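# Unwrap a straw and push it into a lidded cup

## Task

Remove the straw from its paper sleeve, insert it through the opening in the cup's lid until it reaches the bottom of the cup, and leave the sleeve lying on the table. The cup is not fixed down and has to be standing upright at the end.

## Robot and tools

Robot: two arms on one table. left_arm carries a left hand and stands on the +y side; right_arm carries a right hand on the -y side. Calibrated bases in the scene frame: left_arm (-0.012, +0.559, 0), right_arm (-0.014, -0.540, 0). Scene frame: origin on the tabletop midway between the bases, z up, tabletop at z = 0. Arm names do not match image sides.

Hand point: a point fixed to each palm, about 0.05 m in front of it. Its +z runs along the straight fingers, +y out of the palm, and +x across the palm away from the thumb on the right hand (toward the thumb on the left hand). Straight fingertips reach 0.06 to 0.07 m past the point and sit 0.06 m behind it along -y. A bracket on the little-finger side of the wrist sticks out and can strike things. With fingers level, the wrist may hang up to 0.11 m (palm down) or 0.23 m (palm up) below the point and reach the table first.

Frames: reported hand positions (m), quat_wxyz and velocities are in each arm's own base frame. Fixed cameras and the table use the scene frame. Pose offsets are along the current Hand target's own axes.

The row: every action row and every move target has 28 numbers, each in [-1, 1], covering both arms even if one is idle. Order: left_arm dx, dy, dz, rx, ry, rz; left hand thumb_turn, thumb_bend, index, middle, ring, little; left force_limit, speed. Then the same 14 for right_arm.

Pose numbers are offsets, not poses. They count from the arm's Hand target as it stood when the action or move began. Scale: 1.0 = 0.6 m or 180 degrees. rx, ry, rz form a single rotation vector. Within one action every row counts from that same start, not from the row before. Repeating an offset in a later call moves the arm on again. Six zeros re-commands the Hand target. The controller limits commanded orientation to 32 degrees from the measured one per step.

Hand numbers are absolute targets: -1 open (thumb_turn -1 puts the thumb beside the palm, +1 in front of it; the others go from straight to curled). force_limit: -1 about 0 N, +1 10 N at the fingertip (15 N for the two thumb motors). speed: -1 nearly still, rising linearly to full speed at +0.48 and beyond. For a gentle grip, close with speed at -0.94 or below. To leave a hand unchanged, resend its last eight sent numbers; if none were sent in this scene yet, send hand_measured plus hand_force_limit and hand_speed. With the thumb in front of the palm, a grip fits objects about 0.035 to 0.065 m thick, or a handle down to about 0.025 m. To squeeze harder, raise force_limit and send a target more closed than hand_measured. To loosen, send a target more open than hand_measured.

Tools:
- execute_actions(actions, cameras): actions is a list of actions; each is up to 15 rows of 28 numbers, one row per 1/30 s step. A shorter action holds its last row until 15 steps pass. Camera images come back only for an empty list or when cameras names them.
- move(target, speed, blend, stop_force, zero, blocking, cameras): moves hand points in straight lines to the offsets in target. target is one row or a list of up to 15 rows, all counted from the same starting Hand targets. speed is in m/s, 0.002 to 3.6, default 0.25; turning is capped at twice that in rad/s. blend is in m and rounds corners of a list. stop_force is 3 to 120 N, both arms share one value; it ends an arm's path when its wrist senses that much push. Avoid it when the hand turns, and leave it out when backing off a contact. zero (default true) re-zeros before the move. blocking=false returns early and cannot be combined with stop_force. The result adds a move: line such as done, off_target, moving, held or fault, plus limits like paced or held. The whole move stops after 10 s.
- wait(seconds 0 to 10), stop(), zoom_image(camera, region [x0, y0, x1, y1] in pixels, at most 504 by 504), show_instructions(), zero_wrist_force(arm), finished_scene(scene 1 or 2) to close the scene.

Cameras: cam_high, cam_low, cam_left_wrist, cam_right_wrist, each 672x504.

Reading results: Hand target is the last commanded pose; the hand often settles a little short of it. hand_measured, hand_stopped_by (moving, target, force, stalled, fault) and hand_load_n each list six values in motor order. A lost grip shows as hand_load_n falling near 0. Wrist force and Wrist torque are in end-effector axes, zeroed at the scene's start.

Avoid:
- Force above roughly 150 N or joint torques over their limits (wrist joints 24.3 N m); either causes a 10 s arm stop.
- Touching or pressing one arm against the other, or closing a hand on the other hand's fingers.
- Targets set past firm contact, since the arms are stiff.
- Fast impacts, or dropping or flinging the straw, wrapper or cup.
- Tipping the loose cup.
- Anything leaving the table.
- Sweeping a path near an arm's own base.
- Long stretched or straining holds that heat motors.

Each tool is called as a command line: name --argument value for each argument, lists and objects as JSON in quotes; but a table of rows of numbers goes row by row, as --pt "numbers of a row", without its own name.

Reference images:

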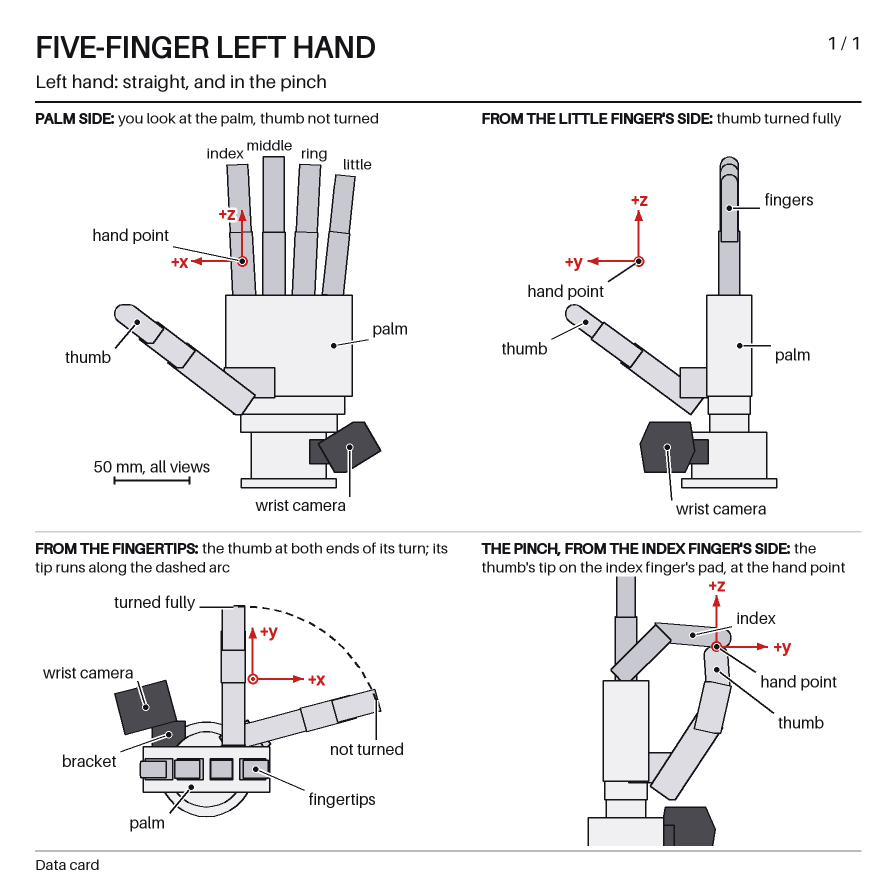

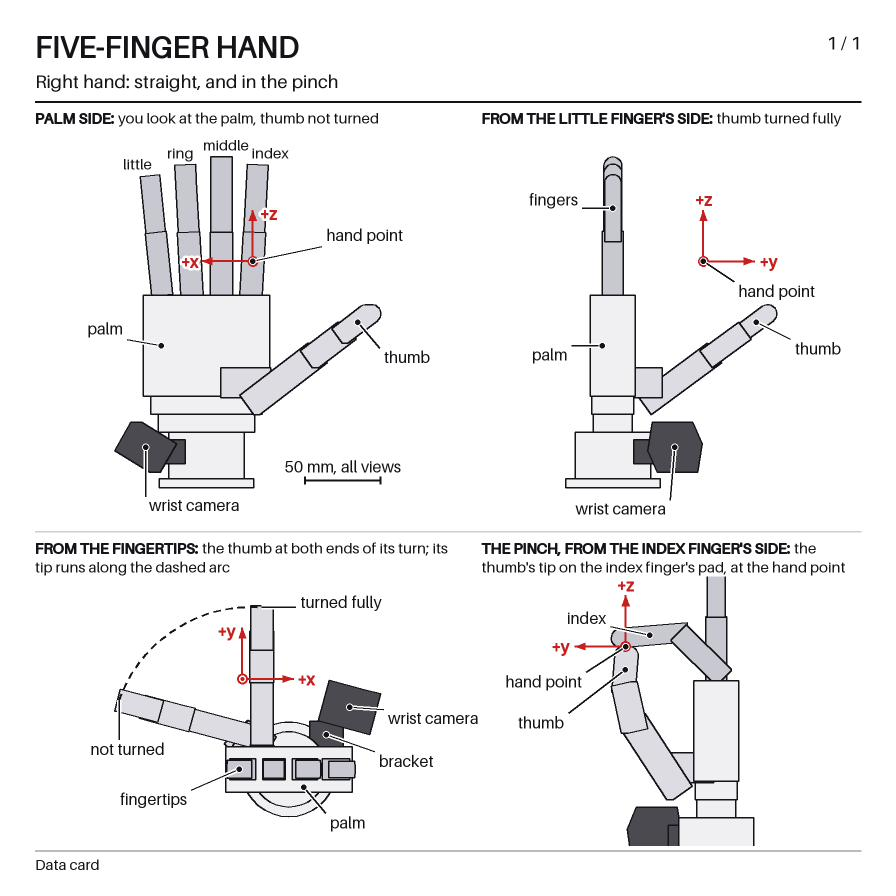

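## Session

execute_actions --actions '[]'

Scene clock: 0.00 s.
left_arm: end_effector_position=(+0.7026, -0.0066, +0.1046) hand_measured=(-1.000, -1.000, -1.000, -1.000, -1.000, -1.000) hand_load_n=(+0.0, +0.0, +0.0, +0.0, +0.0, +0.0) hand_stopped_by=(target, target, target, target, target, target) hand_force_limit=0.00 hand_speed=-0.80 end_effector_quat_wxyz=(-0.084, +0.735, +0.651, +0.172) | right_arm: end_effector_position=(+0.0927, -0.1950, +0.3012) hand_measured=(-1.000, -1.000, -1.000, -1.000, -1.000, -1.000) hand_load_n=(+0.0, +0.0, +0.0, +0.0, +0.0, +0.0) hand_stopped_by=(target, target, target, target, target, target) hand_force_limit=0.00 hand_speed=-0.80 end_effector_quat_wxyz=(+0.009, -0.200, +0.951, +0.238)
Joint positions: left_arm=[3.174 -2.427 -0.987 2.008 -1.919 0.184] | right_arm=[-1.643 -1.381 1.725 1.695 1.682 -3.601]
Joint velocities: within noise
Joint torques (N m): no reading
Wrist force (N): no reading
Wrist torque (N m): no reading
Wrist force, peak (N): no reading
Hand target: left_arm +0.7026, -0.0066, +0.1046; -0.084, +0.735, +0.651, +0.172 | right_arm +0.0927, -0.1950, +0.3012; +0.009, -0.200, +0.951, +0.238
camera_calibration:
cam_left_wrist: T_world_to_cam=[[-0.926201, 0.37522, -0.0369059, 0.657828], [0.209798, 0.594239, 0.776444, -0.220898], [0.313268, 0.7114, -0.629105, -0.0342446], [0, 0, 0, 1]] pos_world=[0.666353, -0.0912028, 0.174249]
cam_right_wrist: T_world_to_cam=[[-0.639417, 0.676883, 0.364659, 0.0890681], [0.696784, 0.309657, 0.646997, -0.196416], [0.325022, 0.667789, -0.669641, 0.413751], [0, 0, 0, 1]] pos_world=[0.0593332, -0.275765, 0.371666]

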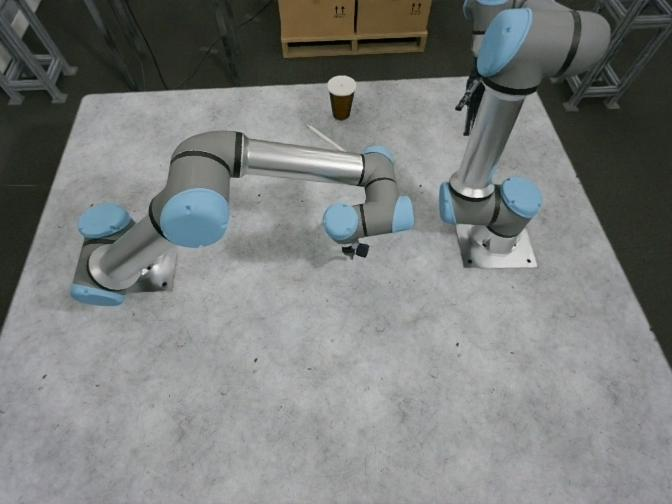

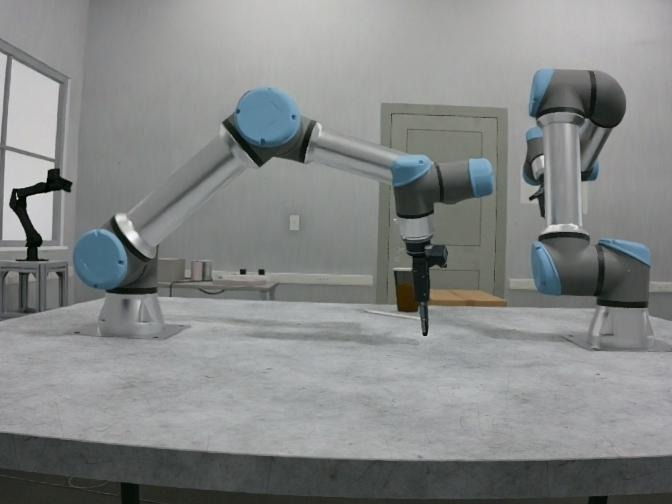

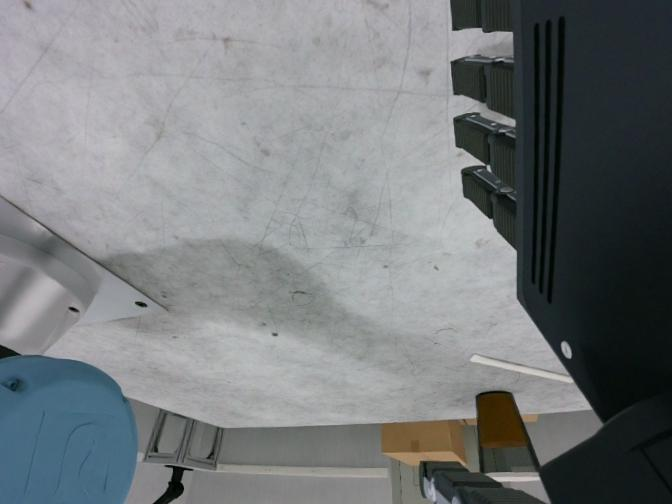

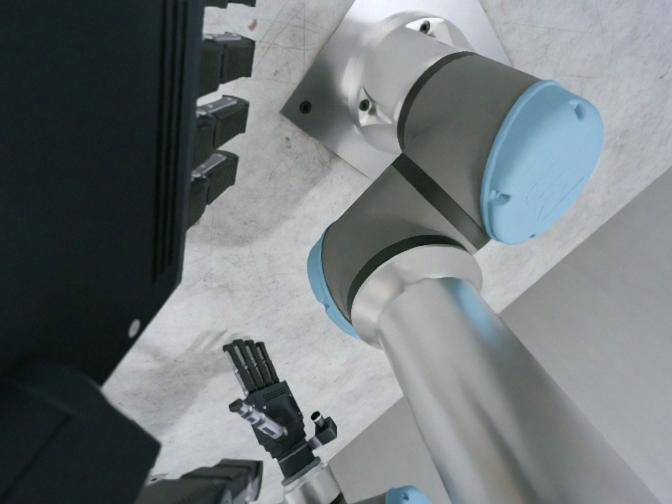

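zoom_image --camera "cam_left_wrist" --region '[460, 340, 600, 420]'

zoom_image --camera "cam_high" --region '[290, 60, 390, 170]'

zoom_image --camera "cam_low" --region '[350, 260, 450, 340]'

Scaled by 3.600.

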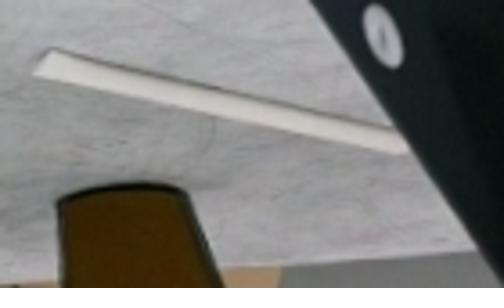

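Scaled by 4.582.

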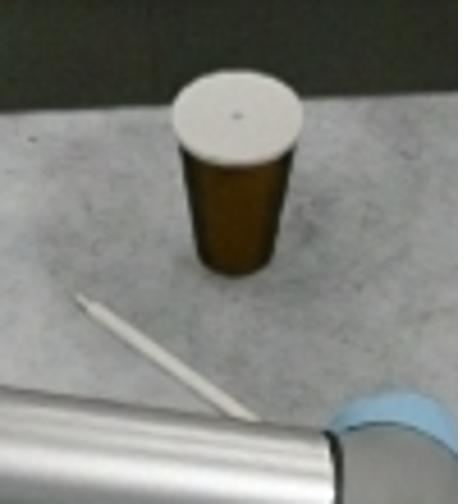

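Scaled by 5.040.

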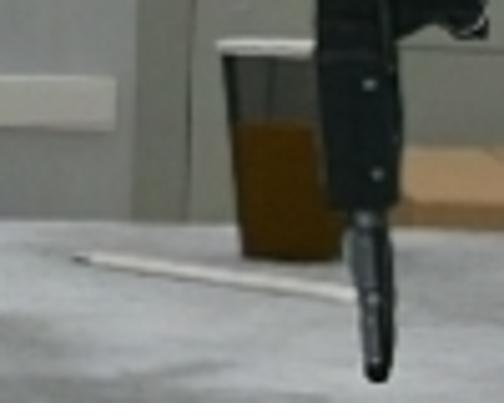

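move --pt "0.286 -0.242 -0.230 0.1254 -0.0594 -0.5383 1 -0.155 -1 -1 -1 -1 0.0 -0.5 0 0 0 0 0 0 1 -0.135 -0.3 -1 -0.3 -1 -0.4 -0.5" --pt "0.7135 -0.729 -0.152 -0.1223 0.3263 0.8425 1 -0.155 -1 -1 -1 -1 0.0 -0.5 0 0 0 0 0 0 1 -0.135 -0.3 -1 -0.3 -1 -0.4 -0.5" --pt "0.7135 -0.729 -0.152 -0.1223 0.3263 0.8425 1 -0.155 -1 -1 -1 -1 0.0 -0.5 -0.150 -0.2065 -0.142 0.1218 0.1009 -0.2791 1 -0.135 -0.3 -1 -0.3 -1 -0.4 -0.5" --pt "0.7135 -0.729 -0.152 -0.1223 0.3263 0.8425 1 -0.155 -1 -1 -1 -1 0.0 -0.5 -0.4232 -0.5597 0.0173 0.3839 -0.2926 -0.5816 1 -0.135 -0.3 -1 -0.3 -1 -0.4 -0.5" --speed 0.5 --blend 0.05 --cameras '["all"]'

zoom_image --camera "cam_high" --region '[290, 60, 390, 170]'

Scene clock: 176.03 s.
left_arm: end_effector_position=(+0.2990, +0.4198, +0.2998) hand_measured=(+1.000, -0.156, -1.000, -1.000, -1.000, -1.000) hand_load_n=(+0.0, +0.0, +0.0, +0.0, +0.0, +0.0) hand_stopped_by=(target, target, target, target, target, target) hand_force_limit=0.00 hand_speed=-0.50 end_effector_quat_wxyz=(-0.302, +0.647, -0.635, +0.294) | right_arm: end_effector_position=(+0.4545, -0.3659, +0.1697) hand_measured=(+1.000, -0.136, -0.300, -1.000, -0.300, -1.000) hand_load_n=(+0.0, +0.0, +0.0, +0.0, +0.0, +0.0) hand_stopped_by=(target, target, target, target, target, target) hand_force_limit=-0.40 hand_speed=-0.50 end_effector_quat_wxyz=(-0.608, +0.663, -0.322, +0.293)
Joint positions: left_arm=[4.684 -1.958 -1.292 1.74 -0.702 -1.646] | right_arm=[-1.31 -0.666 1.429 2.161 0.418 -6.081]
Joint torques (N m): left_arm=[7.13 37.86 27.71 -3.82 3.73 -1.41] | right_arm=[-6.89 -49.44 -20.38 3.49 -1.54 -1.41]
Wrist force (N): left_arm=[0.0 -1.0 0.8] | right_arm=[-0.2 -1.0 1.8]
Wrist torque (N m): left_arm=[-0.11 0.18 0.15] | right_arm=[0.12 -0.13 -0.44]
Wrist force, peak (N): left_arm=[0.0 -1.7 1.3] | right_arm=[0.5 -0.3 2.3]
Hand target: left_arm +0.2990, +0.4198, +0.2998; -0.302, +0.647, -0.635, +0.294 | right_arm +0.4545, -0.3659, +0.1698; -0.608, +0.663, -0.322, +0.293
Off the commanded pose: left_arm 0.000 m, 0 deg | right_arm 0.000 m, 0 deg.
move: done; blend cut to 0 m at target 1
camera_calibration:
cam_left_wrist: T_world_to_cam=[[0.653356, -0.236081, 0.719299, -0.311105], [-0.482697, -0.861859, 0.155574, 0.463296], [0.583206, -0.448849, -0.677056, 0.332419], [0, 0, 0, 1]] pos_world=[0.233025, 0.475055, 0.376767]
cam_right_wrist: T_world_to_cam=[[0.142129, -0.258527, -0.955491, 0.0105721], [-0.91446, 0.335202, -0.226721, 0.579424], [0.378896, 0.905982, -0.18877, 0.303358], [0, 0, 0, 1]] pos_world=[0.413417, -0.466328, 0.198734]

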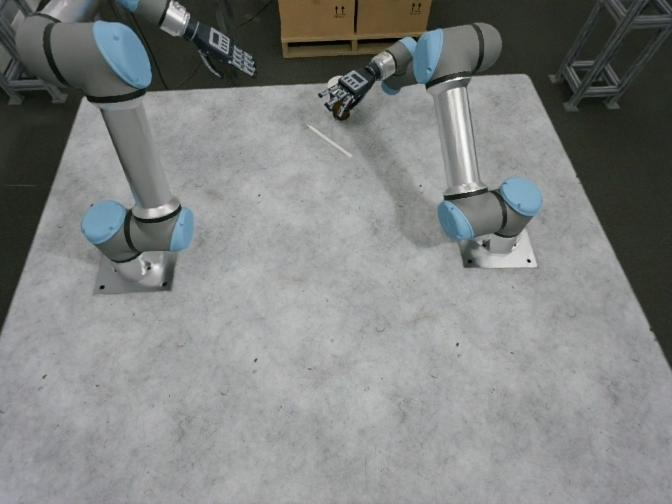

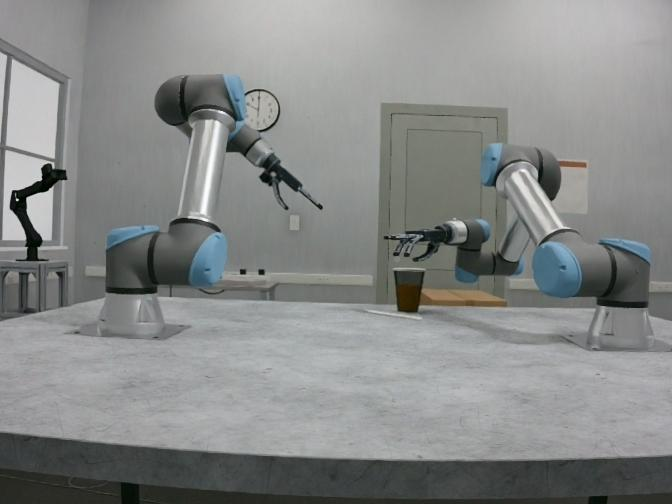

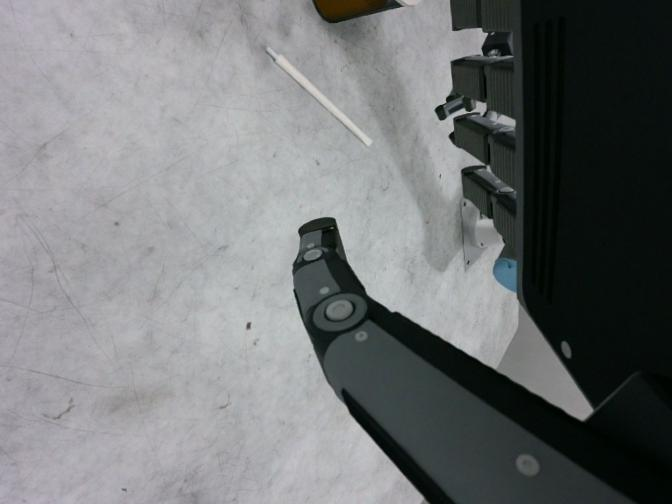

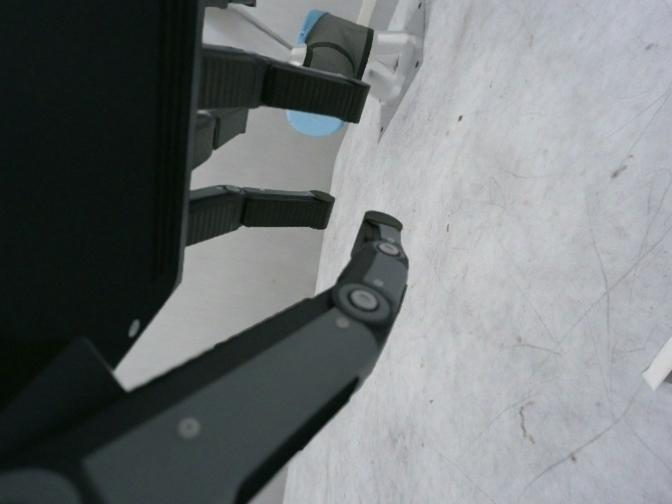

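Scaled by 4.582.

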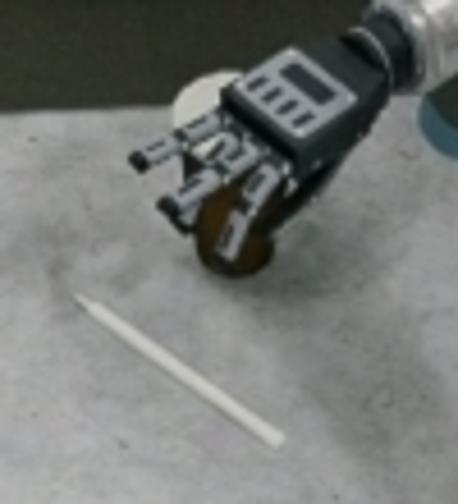

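move --target '[0,0,0,0,0,0,1,-0.155,-1,-1,-1,-1,0.0,-0.5,-0.0168,0.2303,0.0320,0,0.0139,0,1,-0.135,-0.3,-1,-0.3,-1,-0.4,-0.5]' --speed 0.2 --cameras '["all"]'

zoom_image --camera "cam_high" --region '[290, 60, 400, 170]'

zoom_image --camera "cam_left_wrist" --region '[240, 0, 500, 200]'

Scene clock: 234.53 s.
left_arm: end_effector_position=(+0.2990, +0.4198, +0.2998) hand_measured=(+1.000, -0.156, -1.000, -1.000, -1.000, -1.000) hand_load_n=(+0.0, +0.0, +0.0, +0.0, +0.0, +0.0) hand_stopped_by=(target, target, target, target, target, target) hand_force_limit=0.00 hand_speed=-0.50 end_effector_quat_wxyz=(-0.302, +0.647, -0.635, +0.294) | right_arm: end_effector_position=(+0.4536, -0.3574, +0.0787) hand_measured=(+1.000, -0.136, -0.300, -1.000, -0.300, -1.000) hand_load_n=(+0.0, +0.0, +0.0, +0.0, +0.0, +0.0) hand_stopped_by=(target, target, target, target, target, target) hand_force_limit=-0.40 hand_speed=-0.50 end_effector_quat_wxyz=(-0.604, +0.659, -0.331, +0.302)
Joint positions: left_arm=[4.684 -1.958 -1.292 1.74 -0.702 -1.646] | right_arm=[-1.314 -0.527 1.451 1.989 0.394 -6.071]
Joint torques (N m): left_arm=[8.49 38.42 27.42 -3.59 3.51 -1.64] | right_arm=[-0.75 -44.89 -10.21 0.54 -0.21 0.27]
Wrist force (N): left_arm=[-0.1 -1.2 0.9] | right_arm=[-0.3 -0.8 1.6]
Wrist torque (N m): left_arm=[-0.14 0.19 0.15] | right_arm=[0.17 -0.09 -0.44]
Wrist force, peak (N): left_arm=[0.2 -1.6 1.3] | right_arm=[-0.4 8.4 3.9]
Hand target: left_arm +0.2990, +0.4198, +0.2998; -0.302, +0.647, -0.635, +0.294 | right_arm +0.4536, -0.3574, +0.0787; -0.604, +0.659, -0.331, +0.302 (not the last commanded pose)
Off the commanded pose: left_arm 0.000 m, 0 deg | right_arm 0.048 m, 1 deg.
FORCE FAULT: contact force on the right arm reached its limit, and that arm stopped. The contact can be on any part of that arm, not only on its tool. That arm's remaining commands of this call were not run. That arm is still stopped at the end of this call. That arm stays stopped for about 10 more seconds. Until then a move that you send moves the other arm only, and its call returns only when the move has ended. Once the stop has ended, the next robot result says so. If the stop ends while you think or write, that arm runs what you send next, counted from a new Hand target: where the arm stands when the stop ends. While its stop runs, that arm, its gripper or tool too, takes no new command. Until it ends, the stop uses up actions while you think or wait. An arm that is not stopped still takes commands.
move: fault (right_arm)
camera_calibration:
cam_left_wrist: T_world_to_cam=[[0.653356, -0.236081, 0.719299, -0.311105], [-0.482697, -0.861859, 0.155574, 0.463296], [0.583206, -0.448849, -0.677056, 0.332419], [0, 0, 0, 1]] pos_world=[0.233025, 0.475055, 0.376767]
cam_right_wrist: T_world_to_cam=[[0.136063, -0.262307, -0.955344, -0.0726716], [-0.904256, 0.361069, -0.227925, 0.559832], [0.404732, 0.894888, -0.188064, 0.263014], [0, 0, 0, 1]] pos_world=[0.40967, -0.456568, 0.107637]

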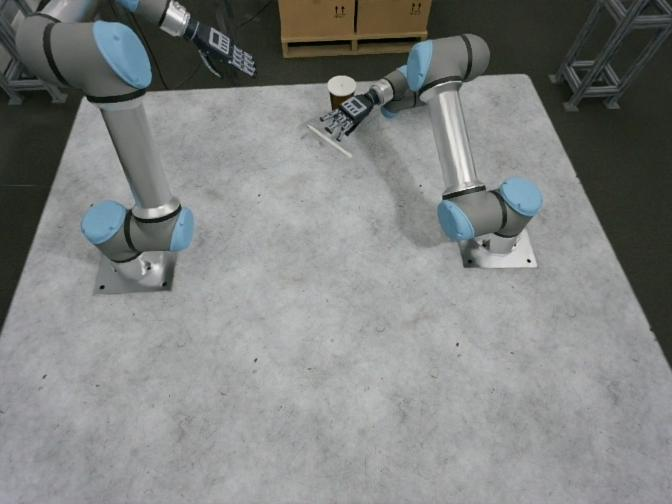

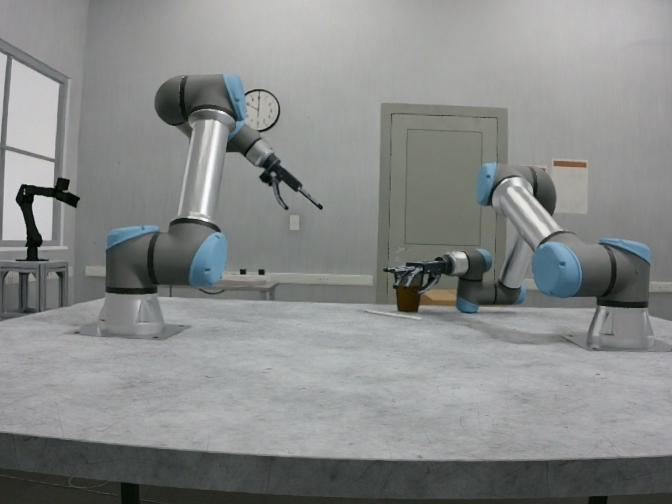

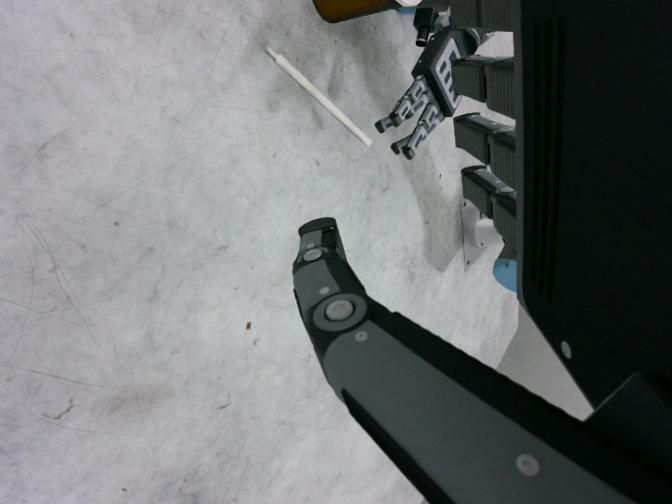

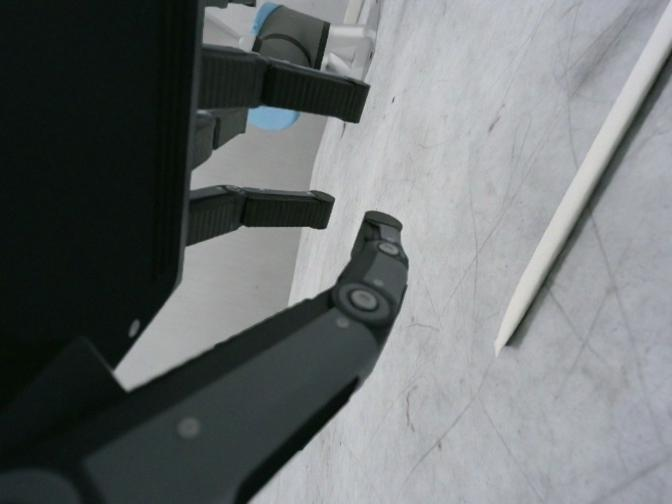

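Scaled by 4.582.

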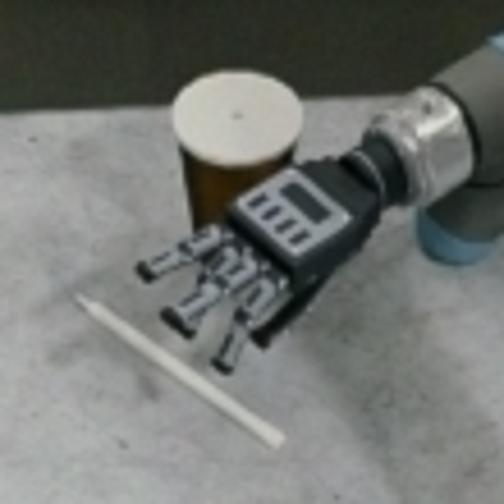

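Scaled by 1.938.

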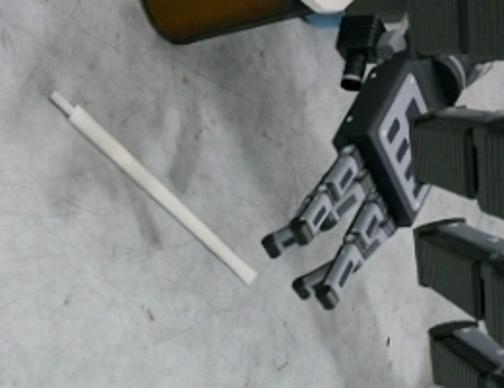

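move --pt "0 0 0 0 0 0 1 -0.155 -0.3 -1 -0.3 -1 -0.4 -0.5 0 -0.199 -0.0176 0 0 0 1 -0.135 -0.3 -1 -0.3 -1 -0.4 -0.5" --pt "0 0 0 0 0 0 1 -0.155 -0.3 -1 -0.3 -1 -0.4 -0.5 -0.3008 -0.3973 -0.2778 -0.4367 0.2124 0.2309 1 -0.135 -0.3 -1 -0.3 -1 -0.4 -0.5" --pt "-0.079 -0.1162 0.5265 0.1850 -0.2260 -0.0936 1 -0.155 -0.3 -1 -0.3 -1 -0.4 -0.5 -0.3122 -0.3655 -0.0477 -0.0266 0.1825 0.0235 1 -0.135 -0.3 -1 -0.3 -1 -0.4 -0.5" --speed '[0.15,0.4,0.4]' --blend '[0.03,0.05,0]' --cameras '["all"]'

zoom_image --camera "cam_high" --region '[290, 60, 400, 170]'

zoom_image --camera "cam_low" --region '[340, 220, 480, 330]'

Scene clock: 345.67 s.
left_arm: end_effector_position=(+0.5844, +0.4734, +0.1496) hand_measured=(+1.000, -0.156, -0.300, -1.000, -0.300, -1.000) hand_load_n=(+0.0, +0.0, +0.0, +0.0, +0.0, +0.0) hand_stopped_by=(target, target, target, target, target, target) hand_force_limit=-0.40 hand_speed=-0.50 end_effector_quat_wxyz=(-0.624, +0.680, -0.286, +0.260) | right_arm: end_effector_position=(+0.3341, -0.2133, +0.2999) hand_measured=(+1.000, -0.136, -0.300, -1.000, -0.300, -1.000) hand_load_n=(+0.0, +0.0, +0.0, +0.0, +0.0, +0.0) hand_stopped_by=(target, target, target, target, target, target) hand_force_limit=-0.40 hand_speed=-0.50 end_effector_quat_wxyz=(-0.469, +0.558, -0.524, +0.440)
Joint positions: left_arm=[4.103 -1.989 -1.748 3.648 -1.388 -3.122] | right_arm=[-1.701 -1.533 2.253 1.684 0.259 -5.561]
Joint torques (N m): left_arm=[-0.45 29.93 7.87 2.75 -2.5 0.1] | right_arm=[5.17 -25.37 -19.73 0.65 -2.6 -0.08]
Wrist force (N): left_arm=[0.5 -1.6 1.4] | right_arm=[-0.3 -0.7 1.6]
Wrist torque (N m): left_arm=[-0.17 0.23 0.17] | right_arm=[0.16 -0.11 -0.42]
Wrist force, peak (N): left_arm=[0.6 -1.8 1.8] | right_arm=[-0.3 -2.6 1.8]
Hand target: left_arm +0.5844, +0.4734, +0.1495; -0.624, +0.680, -0.286, +0.260 | right_arm +0.3342, -0.2133, +0.2999; -0.469, +0.558, -0.524, +0.440
Off the commanded pose: left_arm 0.000 m, 0 deg | right_arm 0.000 m, 0 deg.
FORCE FAULT, CONTINUED: the right arm's stop, for the force fault that an earlier result reported, is over. The rest of the stop counts as 19 of the actions that you can send in this scene. The stop ended before this call began, so that arm ran this call's commands, counted from a new Hand target: where the arm stood when the stop ended. During its stop the right arm's controller moved it back a little.
move: done; blend cut to 0 m at target 1
camera_calibration:
cam_left_wrist: T_world_to_cam=[[0.258462, -0.0979104, 0.961047, -0.247728], [0.24056, -0.956987, -0.162192, 0.340485], [0.93559, 0.27311, -0.223792, -0.527187], [0, 0, 0, 1]] pos_world=[0.475353, 0.445564, 0.175322]
cam_right_wrist: T_world_to_cam=[[-0.111611, -0.300156, -0.947338, 0.265055], [-0.578032, 0.795045, -0.183802, 0.420523], [0.808345, 0.527077, -0.262236, 0.0329607], [0, 0, 0, 1]] pos_world=[0.246015, -0.27215, 0.337033]

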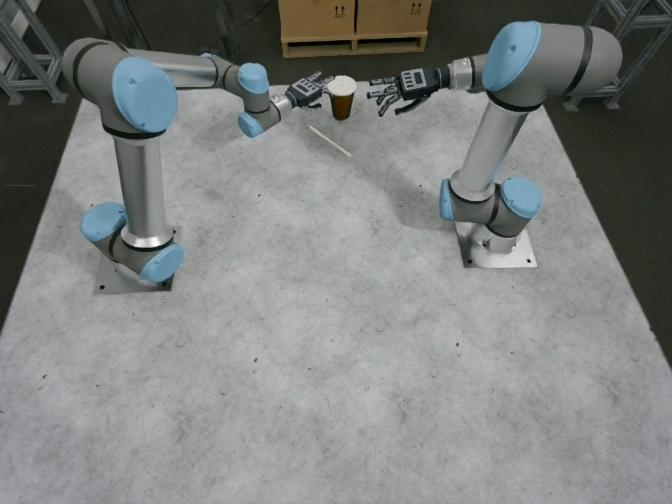

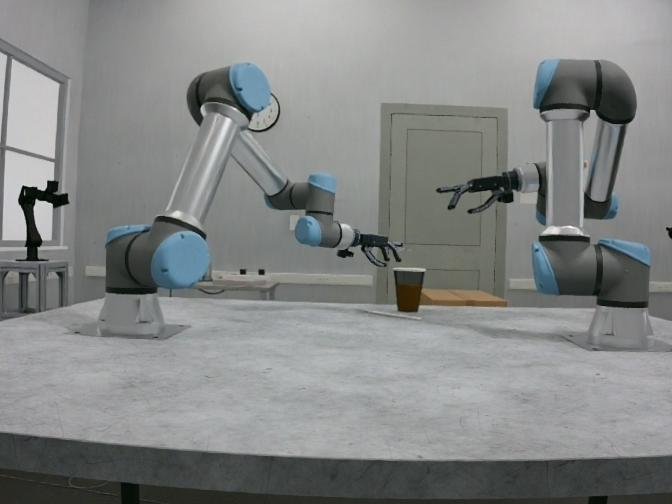

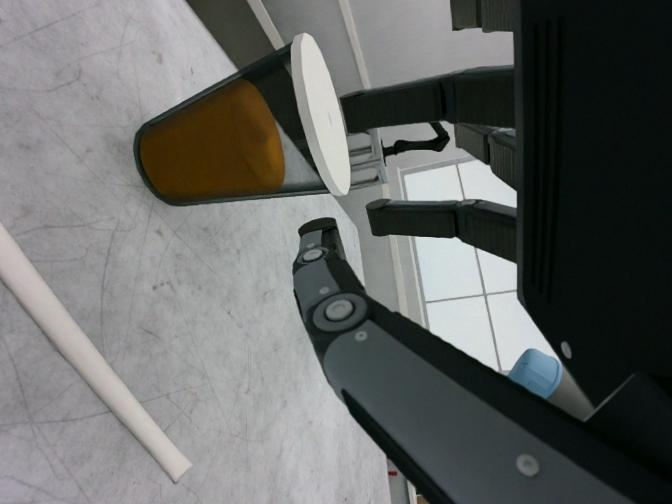

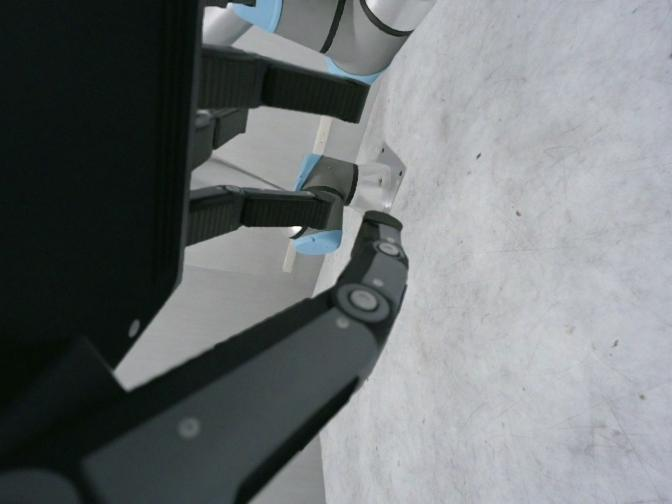

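Scaled by 4.582.

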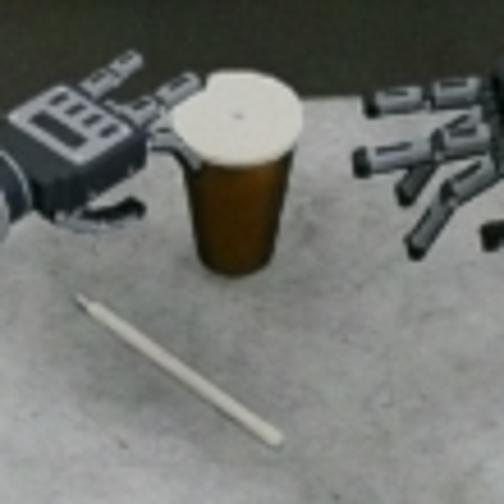

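Scaled by 3.600.

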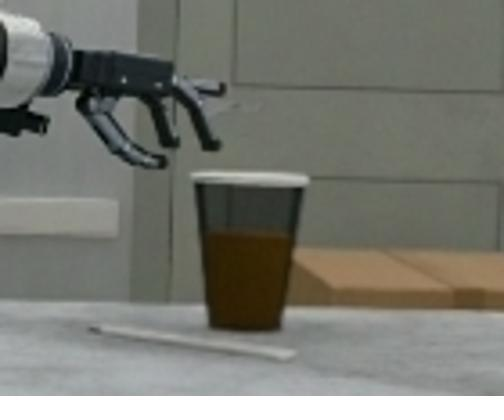

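move --pt "-0.0302 0.1671 -0.0043 0 0.011 0 1 -0.155 -0.3 -0.4 -0.3 -0.4 -0.4 -0.5 0.1352 -0.0725 -0.1642 -0.4308 0.1303 0.1553 1 -0.135 -0.3 -1 -0.3 -1 -0.4 -0.5" --pt "-0.0302 0.1671 -0.0043 0 0.011 0 1 -0.155 -0.3 -0.4 -0.3 -0.4 -0.4 -0.5 0.2383 -0.0308 -0.1127 0 0.3483 0.0614 1 -0.135 -0.3 -1 -0.3 -1 -0.4 -0.5" --pt "-0.0302 0.1671 -0.0043 0 0.011 0 1 -0.155 -0.3 -0.4 -0.3 -0.4 -0.4 -0.5 0.0332 0.1022 0.1878 0 0 0 1 -0.135 -0.3 -1 -0.3 -1 -0.4 -0.5" --speed 0.4 --blend '[0.05,0.05,0]' --cameras '["cam_high","cam_left_wrist","cam_low"]'

zoom_image --camera "cam_high" --region '[280, 60, 400, 170]'

Scene clock: 410.43 s.
left_arm: end_effector_position=(+0.5633, +0.4786, +0.0499) hand_measured=(+1.000, -0.156, -0.300, -0.400, -0.300, -0.400) hand_load_n=(+0.0, +0.0, +0.0, +0.0, +0.0, +0.0) hand_stopped_by=(target, target, target, target, target, target) hand_force_limit=-0.40 hand_speed=-0.50 end_effector_quat_wxyz=(-0.619, +0.675, -0.297, +0.272) | right_arm: end_effector_position=(+0.4356, -0.2268, +0.2201) hand_measured=(+1.000, -0.136, -0.300, -1.000, -0.300, -1.000) hand_load_n=(+0.0, +0.0, +0.0, +0.0, +0.0, +0.0) hand_stopped_by=(target, target, target, target, target, target) hand_force_limit=-0.40 hand_speed=-0.50 end_effector_quat_wxyz=(-0.469, +0.558, -0.524, +0.440)
Joint positions: left_arm=[4.162 -2.126 -1.857 3.892 -1.294 -3.116] | right_arm=[-1.337 -1.471 1.987 0.285 0.243 -3.927]
Joint torques (N m): left_arm=[-2.85 40.28 23.73 -0.65 -2.5 -1.28] | right_arm=[4.63 -21.66 -11.5 -0.23 -1.97 0.28]
Wrist force (N): left_arm=[0.8 -1.8 1.3] | right_arm=[0.0 -0.6 1.5]
Wrist torque (N m): left_arm=[-0.16 0.21 0.22] | right_arm=[0.17 -0.10 -0.45]
Wrist force, peak (N): left_arm=[0.7 -2.3 1.3] | right_arm=[-0.2 -0.3 2.5]
Hand target: left_arm +0.5633, +0.4786, +0.0499; -0.619, +0.675, -0.297, +0.272 | right_arm +0.4356, -0.2267, +0.2201; -0.469, +0.558, -0.524, +0.440
Off the commanded pose: left_arm 0.000 m, 0 deg | right_arm 0.000 m, 0 deg.
move: done
camera_calibration:
cam_left_wrist: T_world_to_cam=[[0.253057, -0.104444, 0.961797, -0.139887], [0.207897, -0.965059, -0.159498, 0.356534], [0.94485, 0.240317, -0.222501, -0.520839], [0, 0, 0, 1]] pos_world=[0.453392, 0.454632, 0.0755222]
Images, in order (width x height): cam_high 672x504, cam_low 672x504, cam_left_wrist 672x504.

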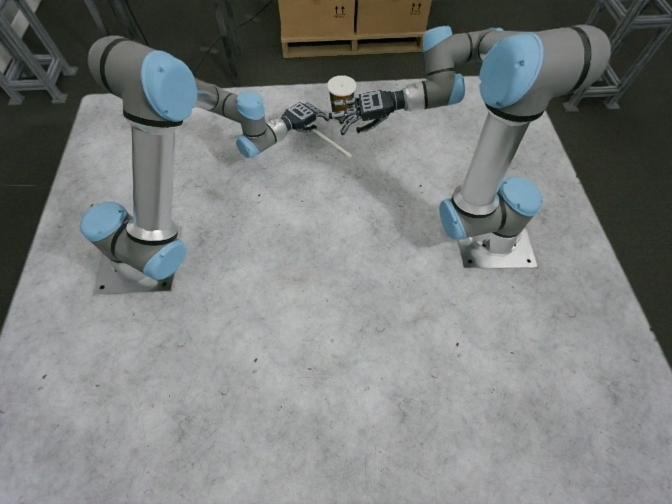

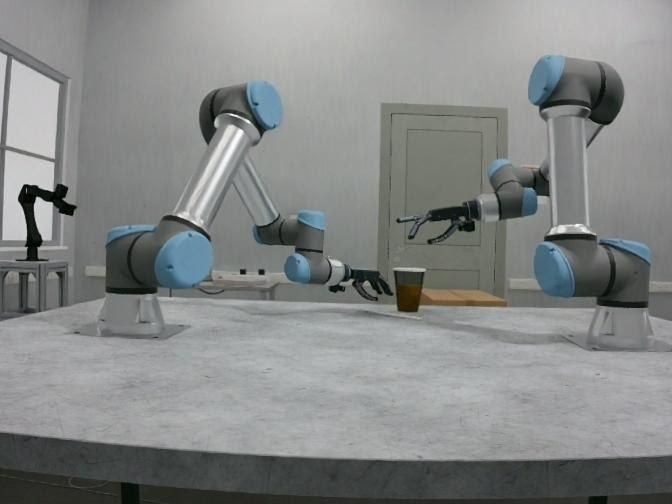

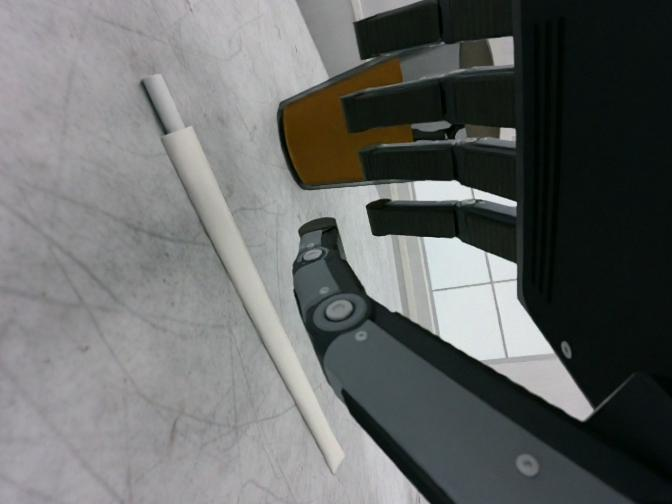

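Scaled by 4.200.

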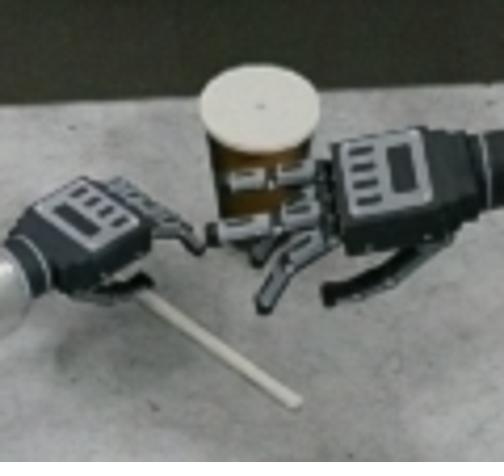

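move --target '[0.0167,0.0914,0.008,0,0,0,1,-0.155,-0.3,-0.4,-0.3,-0.4,-0.4,-0.5,0,0,0,0,0,0,1,-0.135,-0.3,-1,-0.3,-1,-0.4,-0.5]' --speed 0.012 --stop_force 4 --cameras '["cam_left_wrist"]'

Scene clock: 441.00 s.
left_arm: end_effector_position=(+0.5681, +0.4733, +0.0103) hand_measured=(+1.000, -0.154, -0.300, -0.400, -0.300, -0.400) hand_load_n=(-1.0, -2.0, +0.0, +0.0, +0.0, +0.0) hand_stopped_by=(target, target, target, target, target, target) hand_force_limit=-0.40 hand_speed=-0.50 end_effector_quat_wxyz=(-0.618, +0.675, -0.297, +0.272) | right_arm: end_effector_position=(+0.4356, -0.2267, +0.2201) hand_measured=(+1.000, -0.136, -0.300, -1.000, -0.300, -1.000) hand_load_n=(+0.0, +0.0, +0.0, +0.0, +0.0, +0.0) hand_stopped_by=(target, target, target, target, target, target) hand_force_limit=-0.40 hand_speed=-0.50 end_effector_quat_wxyz=(-0.469, +0.558, -0.524, +0.440)
Joint positions: left_arm=[4.147 -2.202 -1.869 3.98 -1.309 -3.117] | right_arm=[-1.337 -1.471 1.987 0.285 0.243 -3.927]
Joint torques (N m): left_arm=[6.13 40.66 20.29 -0.58 2.4 -0.68] | right_arm=[4.91 -31.5 -8.95 -1.29 0.15 2.42]
Wrist force (N): left_arm=[0.0 -4.1 2.1] | right_arm=[0.2 -0.8 1.6]
Wrist torque (N m): left_arm=[-0.24 0.24 0.35] | right_arm=[0.14 -0.12 -0.45]
Wrist force, peak (N): left_arm=[0.8 -10.1 -3.4] | right_arm=[0.0 -0.9 1.8]
Hand target: left_arm +0.5682, +0.4733, +0.0103; -0.619, +0.675, -0.297, +0.272 (not the last commanded pose) | right_arm +0.4356, -0.2267, +0.2201; -0.469, +0.558, -0.524, +0.440
Off the commanded pose: left_arm 0.016 m, 0 deg | right_arm 0.000 m, 0 deg.
move: contact (left_arm)
camera_calibration:
cam_left_wrist: T_world_to_cam=[[0.253128, -0.104329, 0.961791, -0.103557], [0.207908, -0.965073, -0.159403, 0.344087], [0.944828, 0.240313, -0.222596, -0.53292], [0, 0, 0, 1]] pos_world=[0.458192, 0.449332, 0.0358225]
Images, in order (width x height): cam_left_wrist 672x504.

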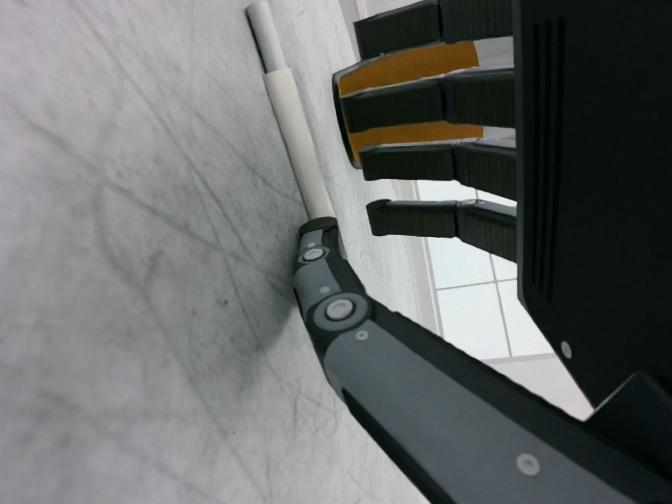

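move --target '[0,0,0,0,0,0,1,-0.155,0.5,-0.4,0.5,-0.4,-0.4,-0.88,0,0,0,0,0,0,1,-0.135,-0.3,-1,-0.3,-1,-0.4,-0.5]' --speed 0.02 --cameras '["cam_left_wrist"]'

Scene clock: 448.87 s.
left_arm: end_effector_position=(+0.5682, +0.4733, +0.0104) hand_measured=(+1.000, -0.156, +0.178, -0.400, +0.188, -0.400) hand_load_n=(-0.5, -0.5, +4.5, +0.0, +4.0, +0.0) hand_stopped_by=(target, target, force, target, force, target) hand_force_limit=-0.40 hand_speed=-0.88 end_effector_quat_wxyz=(-0.619, +0.675, -0.297, +0.272) | right_arm: end_effector_position=(+0.4356, -0.2267, +0.2201) hand_measured=(+1.000, -0.136, -0.300, -1.000, -0.300, -1.000) hand_load_n=(+0.5, +0.0, +0.0, +0.0, +0.0, +0.0) hand_stopped_by=(target, target, target, target, target, target) hand_force_limit=-0.40 hand_speed=-0.50 end_effector_quat_wxyz=(-0.469, +0.558, -0.524, +0.440)
Joint positions: left_arm=[4.147 -2.202 -1.869 3.98 -1.309 -3.117] | right_arm=[-1.337 -1.471 1.987 0.285 0.243 -3.927]
Joint torques (N m): left_arm=[6.46 36.6 18.7 0.86 2.51 1.59] | right_arm=[5.15 -30.85 -9.53 -1.28 0.34 2.37]
Wrist force (N): left_arm=[1.0 -9.7 3.3] | right_arm=[-0.1 -0.9 1.4]
Wrist torque (N m): left_arm=[-0.48 0.24 0.42] | right_arm=[0.13 -0.08 -0.46]
Wrist force, peak (N): left_arm=[1.0 -9.7 3.3] | right_arm=[0.1 -0.8 1.8]
Hand target: left_arm +0.5682, +0.4733, +0.0103; -0.619, +0.675, -0.297, +0.272 | right_arm +0.4356, -0.2267, +0.2201; -0.469, +0.558, -0.524, +0.440
Off the commanded pose: left_arm 0.000 m, 0 deg | right_arm 0.000 m, 0 deg.
move: done
camera_calibration:
cam_left_wrist: T_world_to_cam=[[0.253057, -0.104444, 0.961797, -0.103568], [0.207897, -0.965059, -0.159498, 0.344105], [0.94485, 0.240317, -0.222501, -0.532912], [0, 0, 0, 1]] pos_world=[0.458192, 0.449332, 0.0359222]
Images, in order (width x height): cam_left_wrist 672x504.

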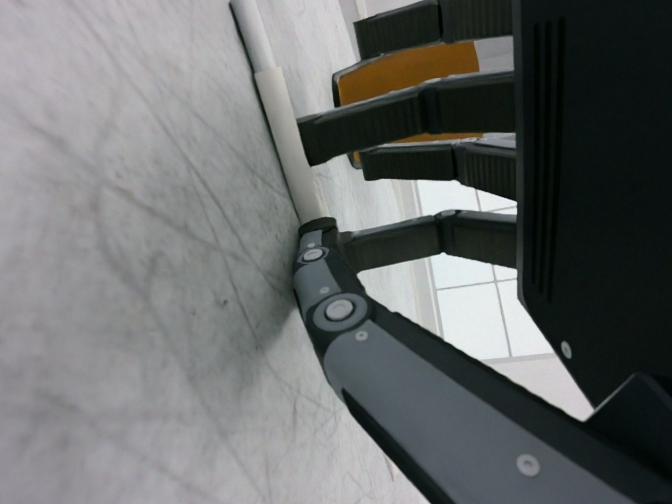

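move --pt "0 -0.083 -0.0073 0 0 0 1 -0.155 0.5 -0.4 0.5 -0.4 -0.4 -0.88 0 0 0 0 0 0 1 -0.135 -0.3 -1 -0.3 -1 -0.4 -0.5" --pt "0.045 -0.3003 -0.1992 -0.0266 0.2271 0.0299 1 -0.155 0.5 -0.4 0.5 -0.4 -0.4 -0.88 0 0 0 0 0 0 1 -0.135 -0.3 -1 -0.3 -1 -0.4 -0.5" --speed '[0.08,0.2]' --blend '[0.02,0]' --cameras '["all"]'

zoom_image --camera "cam_high" --region '[280, 60, 420, 170]'

zoom_image --camera "cam_low" --region '[300, 180, 500, 330]'

Scene clock: 477.57 s.
left_arm: end_effector_position=(+0.5104, +0.3836, +0.2002) hand_measured=(+1.000, -0.156, +0.178, -0.400, +0.188, -0.400) hand_load_n=(+0.0, +1.5, +1.0, +0.0, +1.5, +0.0) hand_stopped_by=(target, target, force, target, force, target) hand_force_limit=-0.40 hand_speed=-0.88 end_effector_quat_wxyz=(-0.460, +0.548, -0.536, +0.449) | right_arm: end_effector_position=(+0.4356, -0.2267, +0.2201) hand_measured=(+1.000, -0.136, -0.300, -1.000, -0.300, -1.000) hand_load_n=(+0.0, +0.0, +0.0, +0.0, +0.0, +0.0) hand_stopped_by=(target, target, target, target, target, target) hand_force_limit=-0.40 hand_speed=-0.50 end_effector_quat_wxyz=(-0.469, +0.558, -0.524, +0.440)
Joint positions: left_arm=[4.396 -1.967 -1.605 3.083 -0.381 -2.682] | right_arm=[-1.337 -1.471 1.987 0.285 0.243 -3.927]
Joint torques (N m): left_arm=[-7.53 39.35 7.82 -1.26 1.77 0.33] | right_arm=[5.27 -31.91 -9.65 -1.17 0.4 2.22]
Wrist force (N): left_arm=[0.8 -1.8 1.0] | right_arm=[-0.1 -0.9 1.6]
Wrist torque (N m): left_arm=[-0.21 0.15 0.37] | right_arm=[0.12 -0.08 -0.46]
Wrist force, peak (N): left_arm=[0.9 -9.9 3.3] | right_arm=[0.0 -0.9 1.8]
Hand target: left_arm +0.5104, +0.3835, +0.2003; -0.460, +0.548, -0.536, +0.449 | right_arm +0.4356, -0.2267, +0.2201; -0.469, +0.558, -0.524, +0.440
Off the commanded pose: left_arm 0.000 m, 0 deg | right_arm 0.000 m, 0 deg.
move: done
camera_calibration:
cam_left_wrist: T_world_to_cam=[[0.205541, -0.242957, 0.948011, -0.200815], [-0.491315, -0.86339, -0.114747, 0.608694], [0.846382, -0.442187, -0.296831, -0.087592], [0, 0, 0, 1]] pos_world=[0.414472, 0.438019, 0.234221]
cam_right_wrist: T_world_to_cam=[[-0.111554, -0.300389, -0.947271, 0.19666], [-0.578071, 0.794967, -0.184016, 0.475225], [0.808325, 0.527062, -0.262328, -0.0629237], [0, 0, 0, 1]] pos_world=[0.347515, -0.285549, 0.257232]

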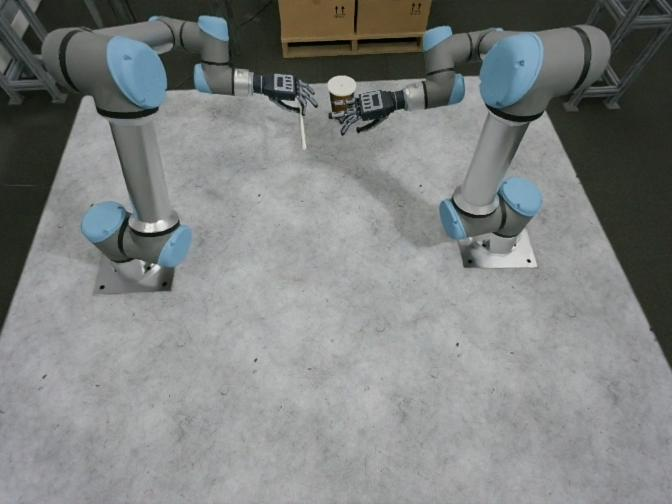

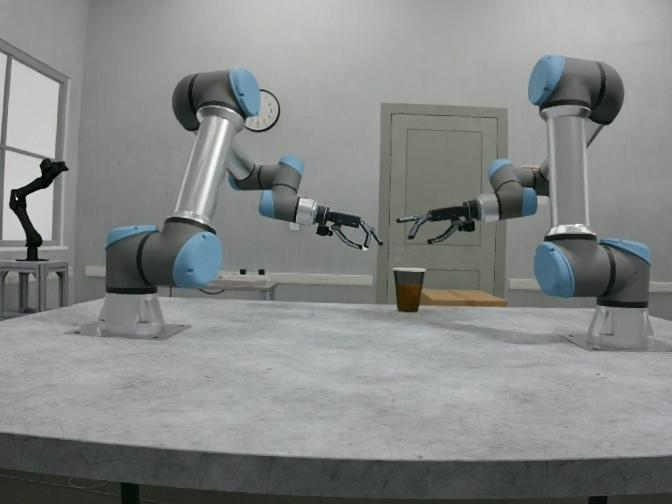

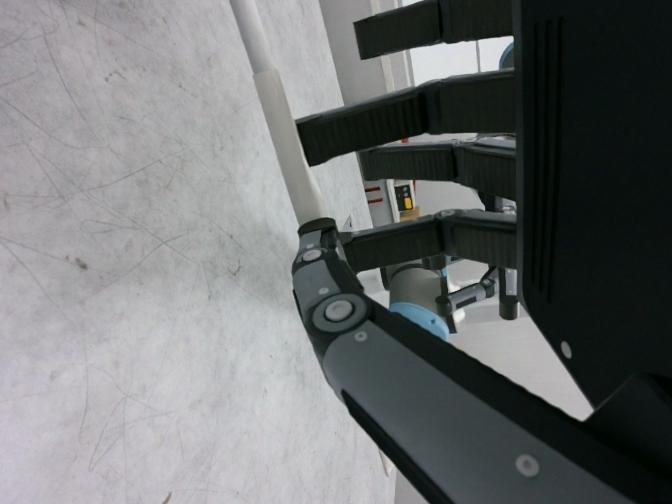

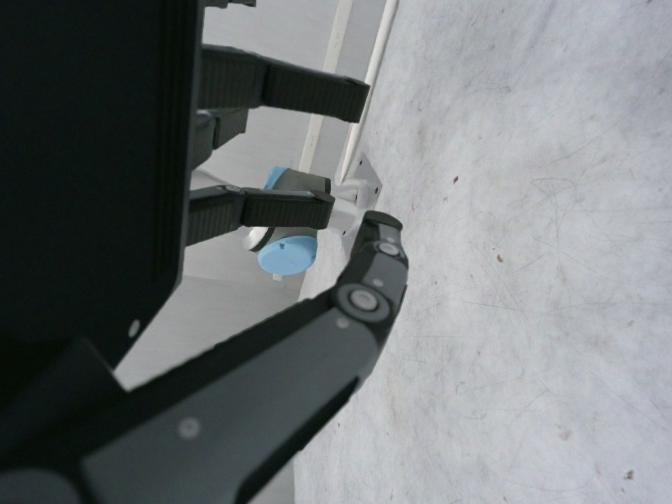

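Scaled by 3.600.

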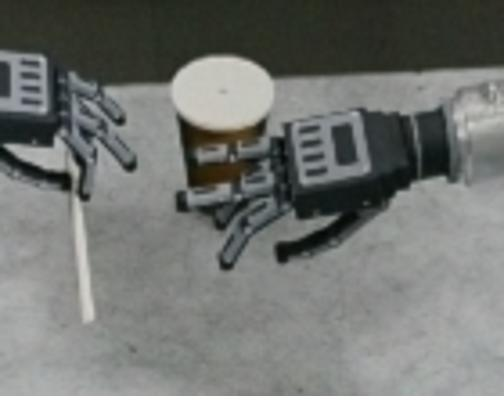

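Scaled by 2.520.

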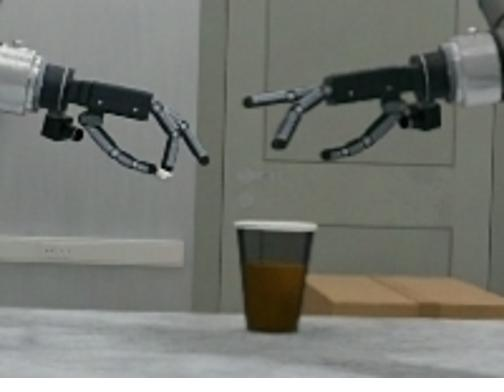

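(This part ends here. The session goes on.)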